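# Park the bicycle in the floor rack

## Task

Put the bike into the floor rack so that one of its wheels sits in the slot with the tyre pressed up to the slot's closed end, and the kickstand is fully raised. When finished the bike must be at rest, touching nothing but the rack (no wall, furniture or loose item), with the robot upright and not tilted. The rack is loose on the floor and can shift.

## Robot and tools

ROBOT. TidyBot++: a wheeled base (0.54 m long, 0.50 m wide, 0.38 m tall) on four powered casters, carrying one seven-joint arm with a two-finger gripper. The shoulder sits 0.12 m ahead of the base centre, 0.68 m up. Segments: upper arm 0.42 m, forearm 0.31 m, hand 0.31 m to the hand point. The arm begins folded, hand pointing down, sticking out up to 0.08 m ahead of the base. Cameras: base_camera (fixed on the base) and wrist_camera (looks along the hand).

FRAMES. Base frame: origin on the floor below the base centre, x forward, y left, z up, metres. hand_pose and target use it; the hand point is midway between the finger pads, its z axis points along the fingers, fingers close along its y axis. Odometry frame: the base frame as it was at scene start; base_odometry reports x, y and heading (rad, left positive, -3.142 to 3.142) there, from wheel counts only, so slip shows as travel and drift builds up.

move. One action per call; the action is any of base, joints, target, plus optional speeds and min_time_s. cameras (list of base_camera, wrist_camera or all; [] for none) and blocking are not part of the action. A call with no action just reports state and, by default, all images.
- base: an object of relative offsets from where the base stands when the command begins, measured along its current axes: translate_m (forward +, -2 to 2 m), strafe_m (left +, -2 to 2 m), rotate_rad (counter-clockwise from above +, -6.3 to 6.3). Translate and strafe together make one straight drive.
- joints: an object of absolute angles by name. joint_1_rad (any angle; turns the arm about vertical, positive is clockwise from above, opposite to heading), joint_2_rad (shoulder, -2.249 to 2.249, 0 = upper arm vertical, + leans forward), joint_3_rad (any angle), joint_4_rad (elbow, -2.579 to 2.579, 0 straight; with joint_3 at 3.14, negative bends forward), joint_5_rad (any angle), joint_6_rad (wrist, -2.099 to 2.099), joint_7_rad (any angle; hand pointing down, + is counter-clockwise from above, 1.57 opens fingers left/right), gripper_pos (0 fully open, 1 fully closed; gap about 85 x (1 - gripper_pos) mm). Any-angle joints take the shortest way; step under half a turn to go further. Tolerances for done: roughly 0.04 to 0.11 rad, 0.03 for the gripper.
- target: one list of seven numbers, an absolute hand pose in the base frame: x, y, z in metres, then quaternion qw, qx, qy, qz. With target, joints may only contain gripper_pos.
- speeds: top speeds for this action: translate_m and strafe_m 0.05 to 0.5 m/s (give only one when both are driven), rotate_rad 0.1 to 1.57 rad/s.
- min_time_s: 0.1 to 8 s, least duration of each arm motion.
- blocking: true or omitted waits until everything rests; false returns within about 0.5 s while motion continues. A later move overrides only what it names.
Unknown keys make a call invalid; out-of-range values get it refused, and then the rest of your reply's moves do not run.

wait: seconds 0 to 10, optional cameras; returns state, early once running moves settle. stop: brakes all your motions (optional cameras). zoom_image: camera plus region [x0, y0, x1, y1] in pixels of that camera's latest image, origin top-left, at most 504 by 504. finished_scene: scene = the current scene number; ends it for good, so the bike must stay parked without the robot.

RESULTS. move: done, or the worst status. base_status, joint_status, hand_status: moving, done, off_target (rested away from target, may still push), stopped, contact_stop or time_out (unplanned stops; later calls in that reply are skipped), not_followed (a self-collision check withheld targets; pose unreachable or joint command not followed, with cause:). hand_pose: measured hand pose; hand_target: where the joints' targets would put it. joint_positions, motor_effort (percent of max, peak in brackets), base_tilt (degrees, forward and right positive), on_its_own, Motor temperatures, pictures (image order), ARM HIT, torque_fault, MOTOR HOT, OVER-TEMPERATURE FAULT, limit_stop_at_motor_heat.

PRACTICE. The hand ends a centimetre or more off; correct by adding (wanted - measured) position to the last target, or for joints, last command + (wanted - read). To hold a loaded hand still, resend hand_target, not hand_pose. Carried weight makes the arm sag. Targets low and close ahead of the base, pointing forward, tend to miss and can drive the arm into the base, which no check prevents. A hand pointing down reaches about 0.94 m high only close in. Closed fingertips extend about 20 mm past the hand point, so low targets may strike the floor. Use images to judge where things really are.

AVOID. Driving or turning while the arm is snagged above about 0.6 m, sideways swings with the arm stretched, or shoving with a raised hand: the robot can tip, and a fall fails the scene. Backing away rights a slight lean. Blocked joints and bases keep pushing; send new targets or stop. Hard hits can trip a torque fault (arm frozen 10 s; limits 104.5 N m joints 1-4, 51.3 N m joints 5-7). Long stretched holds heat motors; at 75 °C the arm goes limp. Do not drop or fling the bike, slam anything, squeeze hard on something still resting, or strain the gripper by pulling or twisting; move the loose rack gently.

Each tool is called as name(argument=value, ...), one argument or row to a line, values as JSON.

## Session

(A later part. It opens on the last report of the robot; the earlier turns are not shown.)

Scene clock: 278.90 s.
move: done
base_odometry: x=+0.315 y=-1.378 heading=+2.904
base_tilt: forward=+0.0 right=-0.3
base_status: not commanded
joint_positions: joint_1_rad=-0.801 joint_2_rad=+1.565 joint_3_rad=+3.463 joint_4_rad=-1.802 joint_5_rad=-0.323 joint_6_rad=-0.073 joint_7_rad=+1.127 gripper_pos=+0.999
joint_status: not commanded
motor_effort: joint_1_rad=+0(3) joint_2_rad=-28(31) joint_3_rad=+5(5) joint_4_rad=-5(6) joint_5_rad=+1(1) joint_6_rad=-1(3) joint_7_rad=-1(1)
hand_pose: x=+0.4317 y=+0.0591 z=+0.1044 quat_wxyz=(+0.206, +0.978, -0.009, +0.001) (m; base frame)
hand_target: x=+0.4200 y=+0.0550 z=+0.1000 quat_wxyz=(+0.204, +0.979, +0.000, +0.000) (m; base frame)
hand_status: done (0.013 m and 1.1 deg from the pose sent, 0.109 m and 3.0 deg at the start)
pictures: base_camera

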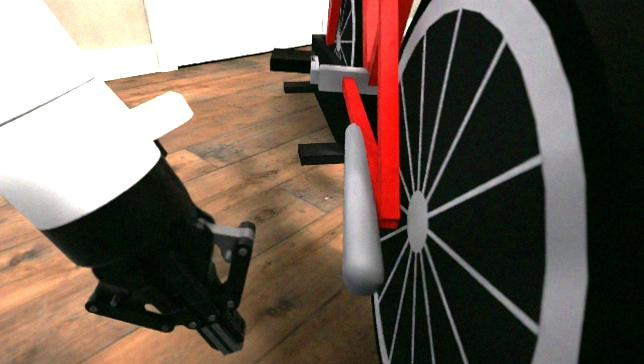

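move(
  target=[0.42,0.16,0.30,0.2045,0.979,0,0],
  min_time_s=1,
)

move(
  base={"translate_m":0.05},
  speeds={"translate_m":0.05},
  cameras=["all"],
)

Scene clock: 281.17 s.
move: done
base_odometry: x=+0.315 y=-1.378 heading=+2.904
base_tilt: forward=+0.0 right=-0.3
base_status: not commanded
joint_positions: joint_1_rad=-0.996 joint_2_rad=+1.084 joint_3_rad=+3.484 joint_4_rad=-1.925 joint_5_rad=-0.097 joint_6_rad=-0.405 joint_7_rad=+0.898 gripper_pos=+0.999
joint_status: not commanded
motor_effort: joint_1_rad=+0(1) joint_2_rad=-30(32) joint_3_rad=+4(5) joint_4_rad=+1(5) joint_5_rad=+1(2) joint_6_rad=-1(1) joint_7_rad=+0(1)
hand_pose: x=+0.4300 y=+0.1802 z=+0.2867 quat_wxyz=(+0.177, +0.984, +0.013, +0.009) (m; base frame)
hand_target: x=+0.4200 y=+0.1600 z=+0.3000 quat_wxyz=(+0.204, +0.979, +0.000, +0.000) (m; base frame)
hand_status: done (0.026 m and 3.7 deg from the pose sent, 0.220 m and 1.1 deg at the start)
pictures: none

Scene clock: 282.67 s.
move: done
base_odometry: x=+0.266 y=-1.367 heading=+2.904
base_tilt: forward=+0.0 right=-0.2
base_status: done
joint_positions: joint_1_rad=-0.999 joint_2_rad=+1.084 joint_3_rad=+3.486 joint_4_rad=-1.926 joint_5_rad=-0.094 joint_6_rad=-0.409 joint_7_rad=+0.896 gripper_pos=+0.999
joint_status: not commanded
motor_effort: joint_1_rad=+0(1) joint_2_rad=-30(31) joint_3_rad=+4(5) joint_4_rad=+0(1) joint_5_rad=+1(2) joint_6_rad=-1(2) joint_7_rad=+0(1)
hand_pose: x=+0.4291 y=+0.1786 z=+0.2875 quat_wxyz=(+0.180, +0.984, +0.014, +0.008) (m; base frame)
hand_target: x=+0.4200 y=+0.1600 z=+0.3000 quat_wxyz=(+0.204, +0.979, +0.000, +0.000) (m; base frame)
hand_status: not commanded
pictures: base_camera, wrist_camera
camera_calibration:
wrist_camera: T_world_to_cam=[[-0.00150526, -0.92596, 0.377619, 0.0507294], [-0.999768, -0.00671998, -0.0204633, 0.494706], [0.0214858, -0.377562, -0.925735, 0.463147], [0, 0, 0, 1]] pos_world=[0.484717, 0.225165, 0.419719]

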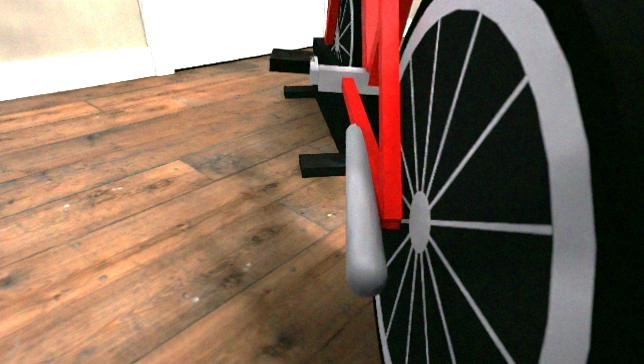

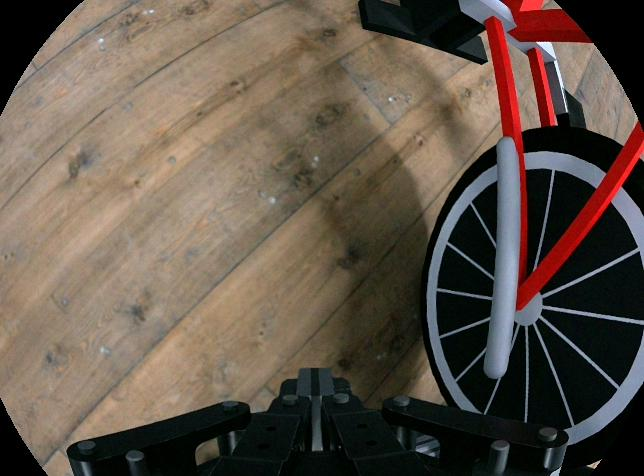

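move(
  base={"translate_m":-0.4},
  speeds={"translate_m":0.3},
  cameras=["base_camera"],
)

move(
  base={"strafe_m":1.1},
  joints={"joint_1_rad":0,"joint_2_rad":-0.336,"joint_3_rad":3.14,"joint_4_rad":-2.5,"joint_5_rad":0,"joint_6_rad":0.15,"joint_7_rad":1.57},
  min_time_s=2,
  cameras=["base_camera"],
)

move(
  base={"rotate_rad":-0.7},
  cameras=["base_camera"],
)

Scene clock: 285.70 s.
move: done
base_odometry: x=+0.655 y=-1.461 heading=+2.905
base_tilt: forward=+0.0 right=-0.3
base_status: done
joint_positions: joint_1_rad=-1.006 joint_2_rad=+1.082 joint_3_rad=+3.492 joint_4_rad=-1.931 joint_5_rad=-0.092 joint_6_rad=-0.414 joint_7_rad=+0.896 gripper_pos=+0.999
joint_status: not commanded
motor_effort: joint_1_rad=+0(2) joint_2_rad=-30(31) joint_3_rad=+3(5) joint_4_rad=+1(2) joint_5_rad=+1(2) joint_6_rad=-1(2) joint_7_rad=+0(1)
hand_pose: x=+0.4273 y=+0.1762 z=+0.2892 quat_wxyz=(+0.184, +0.983, +0.015, +0.008) (m; base frame)
hand_target: x=+0.4200 y=+0.1600 z=+0.3000 quat_wxyz=(+0.204, +0.979, +0.000, +0.000) (m; base frame)
hand_status: not commanded
pictures: base_camera

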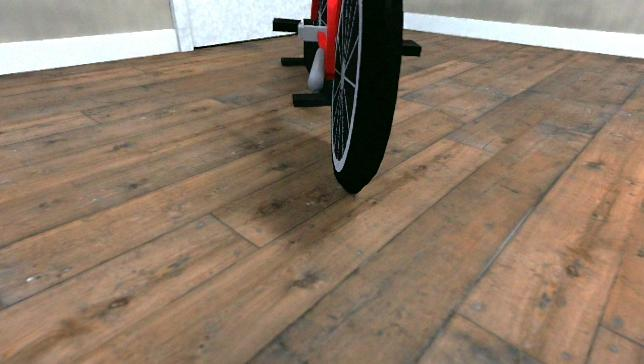

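Scene clock: 289.20 s.
move: done
base_odometry: x=+0.397 y=-2.530 heading=+2.905
base_tilt: forward=+0.0 right=-0.2
base_status: done
joint_positions: joint_1_rad=-0.012 joint_2_rad=-0.324 joint_3_rad=+3.152 joint_4_rad=-2.469 joint_5_rad=-0.038 joint_6_rad=+0.097 joint_7_rad=+1.519 gripper_pos=+0.999
joint_status: all done
motor_effort: joint_1_rad=+0(2) joint_2_rad=-6(32) joint_3_rad=-1(4) joint_4_rad=+16(16) joint_5_rad=+1(2) joint_6_rad=+9(10) joint_7_rad=+0(2)
hand_pose: x=+0.5257 y=+0.0011 z=+0.7671 quat_wxyz=(-0.024, +0.853, -0.039, +0.519) (m; base frame)
hand_target: x=+0.5221 y=+0.0020 z=+0.7698 quat_wxyz=(+0.000, +0.845, +0.000, +0.534) (m; base frame)
hand_status: not commanded
pictures: base_camera

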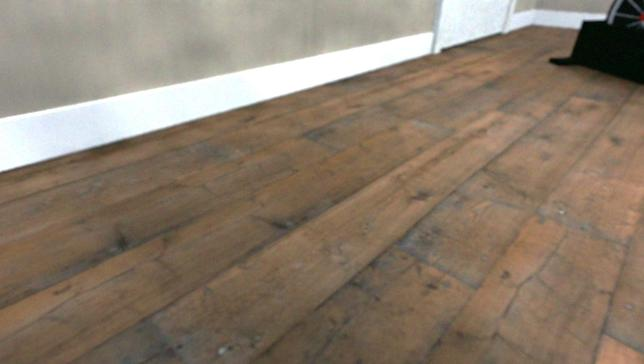

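Scene clock: 290.83 s.
move: done
base_odometry: x=+0.397 y=-2.530 heading=+2.205
base_tilt: forward=+0.0 right=-0.2
base_status: done
joint_positions: joint_1_rad=-0.005 joint_2_rad=-0.324 joint_3_rad=+3.149 joint_4_rad=-2.469 joint_5_rad=-0.037 joint_6_rad=+0.098 joint_7_rad=+1.519 gripper_pos=+0.999
joint_status: not commanded
motor_effort: joint_1_rad=+0(1) joint_2_rad=-6(7) joint_3_rad=-1(2) joint_4_rad=+16(16) joint_5_rad=+1(1) joint_6_rad=+9(10) joint_7_rad=+0(1)
hand_pose: x=+0.5259 y=-0.0007 z=+0.7676 quat_wxyz=(-0.022, +0.853, -0.040, +0.520) (m; base frame)
hand_target: x=+0.5221 y=+0.0020 z=+0.7698 quat_wxyz=(+0.000, +0.845, +0.000, +0.534) (m; base frame)
hand_status: not commanded
pictures: base_camera

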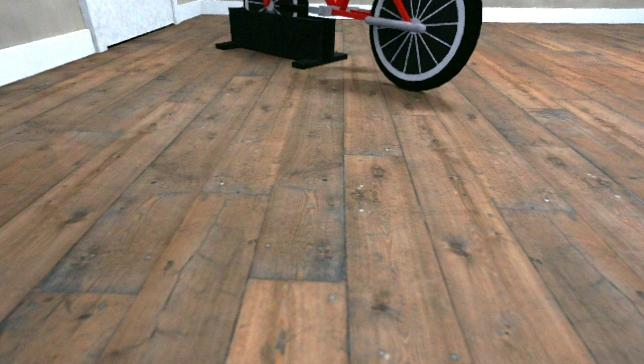

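zoom_image(
  camera="base_camera",
  region=[200, 0, 500, 100],
)

Scaled by 1.680.

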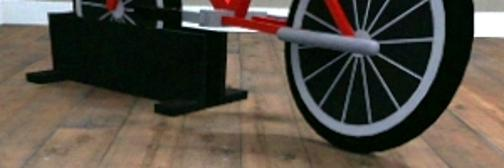

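move(
  base={"rotate_rad":0.25},
  cameras=["all"],
)

Scene clock: 292.60 s.
move: done
base_odometry: x=+0.397 y=-2.530 heading=+2.454
base_tilt: forward=+0.0 right=-0.2
base_status: done
joint_positions: joint_1_rad=-0.005 joint_2_rad=-0.324 joint_3_rad=+3.146 joint_4_rad=-2.469 joint_5_rad=-0.037 joint_6_rad=+0.098 joint_7_rad=+1.519 gripper_pos=+0.999
joint_status: not commanded
motor_effort: joint_1_rad=+0(1) joint_2_rad=-6(6) joint_3_rad=-1(2) joint_4_rad=+16(16) joint_5_rad=+0(1) joint_6_rad=+9(9) joint_7_rad=-1(1)
hand_pose: x=+0.5259 y=+0.0006 z=+0.7676 quat_wxyz=(-0.022, +0.853, -0.039, +0.520) (m; base frame)
hand_target: x=+0.5221 y=+0.0020 z=+0.7698 quat_wxyz=(+0.000, +0.845, +0.000, +0.534) (m; base frame)
hand_status: not commanded
pictures: base_camera, wrist_camera
camera_calibration:
wrist_camera: T_world_to_cam=[[-0.0767442, -0.993095, -0.0887233, 0.102337], [-0.454026, 0.114033, -0.883661, 0.975646], [0.887677, -0.0275332, -0.459643, 0.0247643], [0, 0, 0, 1]] pos_world=[0.42884, -0.00894362, 0.882602]

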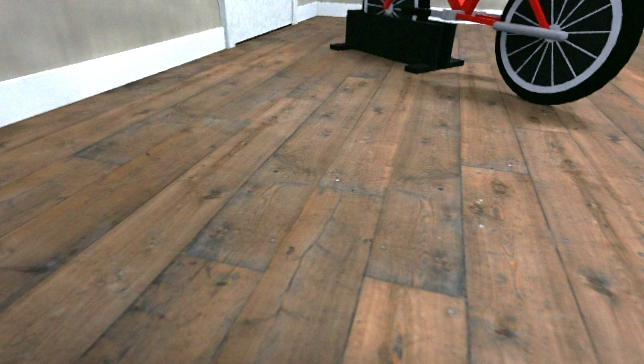

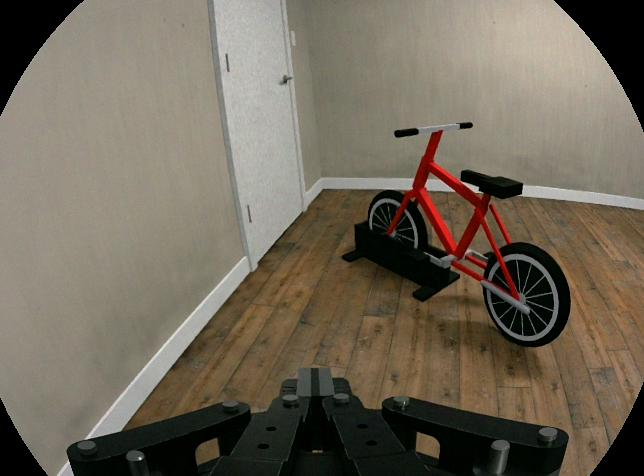

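Looks right: upright, seated, clear of the wall.

zoom_image(
  camera="wrist_camera",
  region=[330, 110, 590, 360],
)

Scaled by 1.938.

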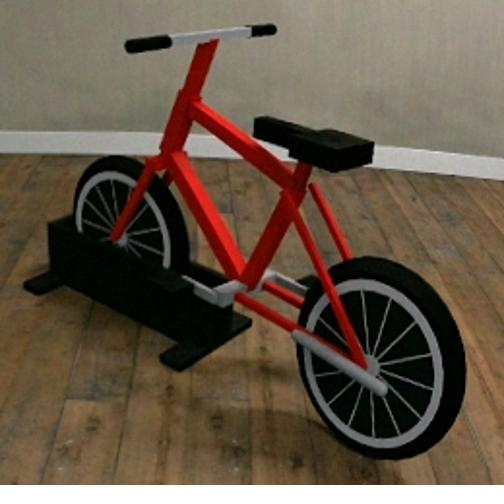

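finished_scene(
  scene=2,
)

The scene is finished: the task was done.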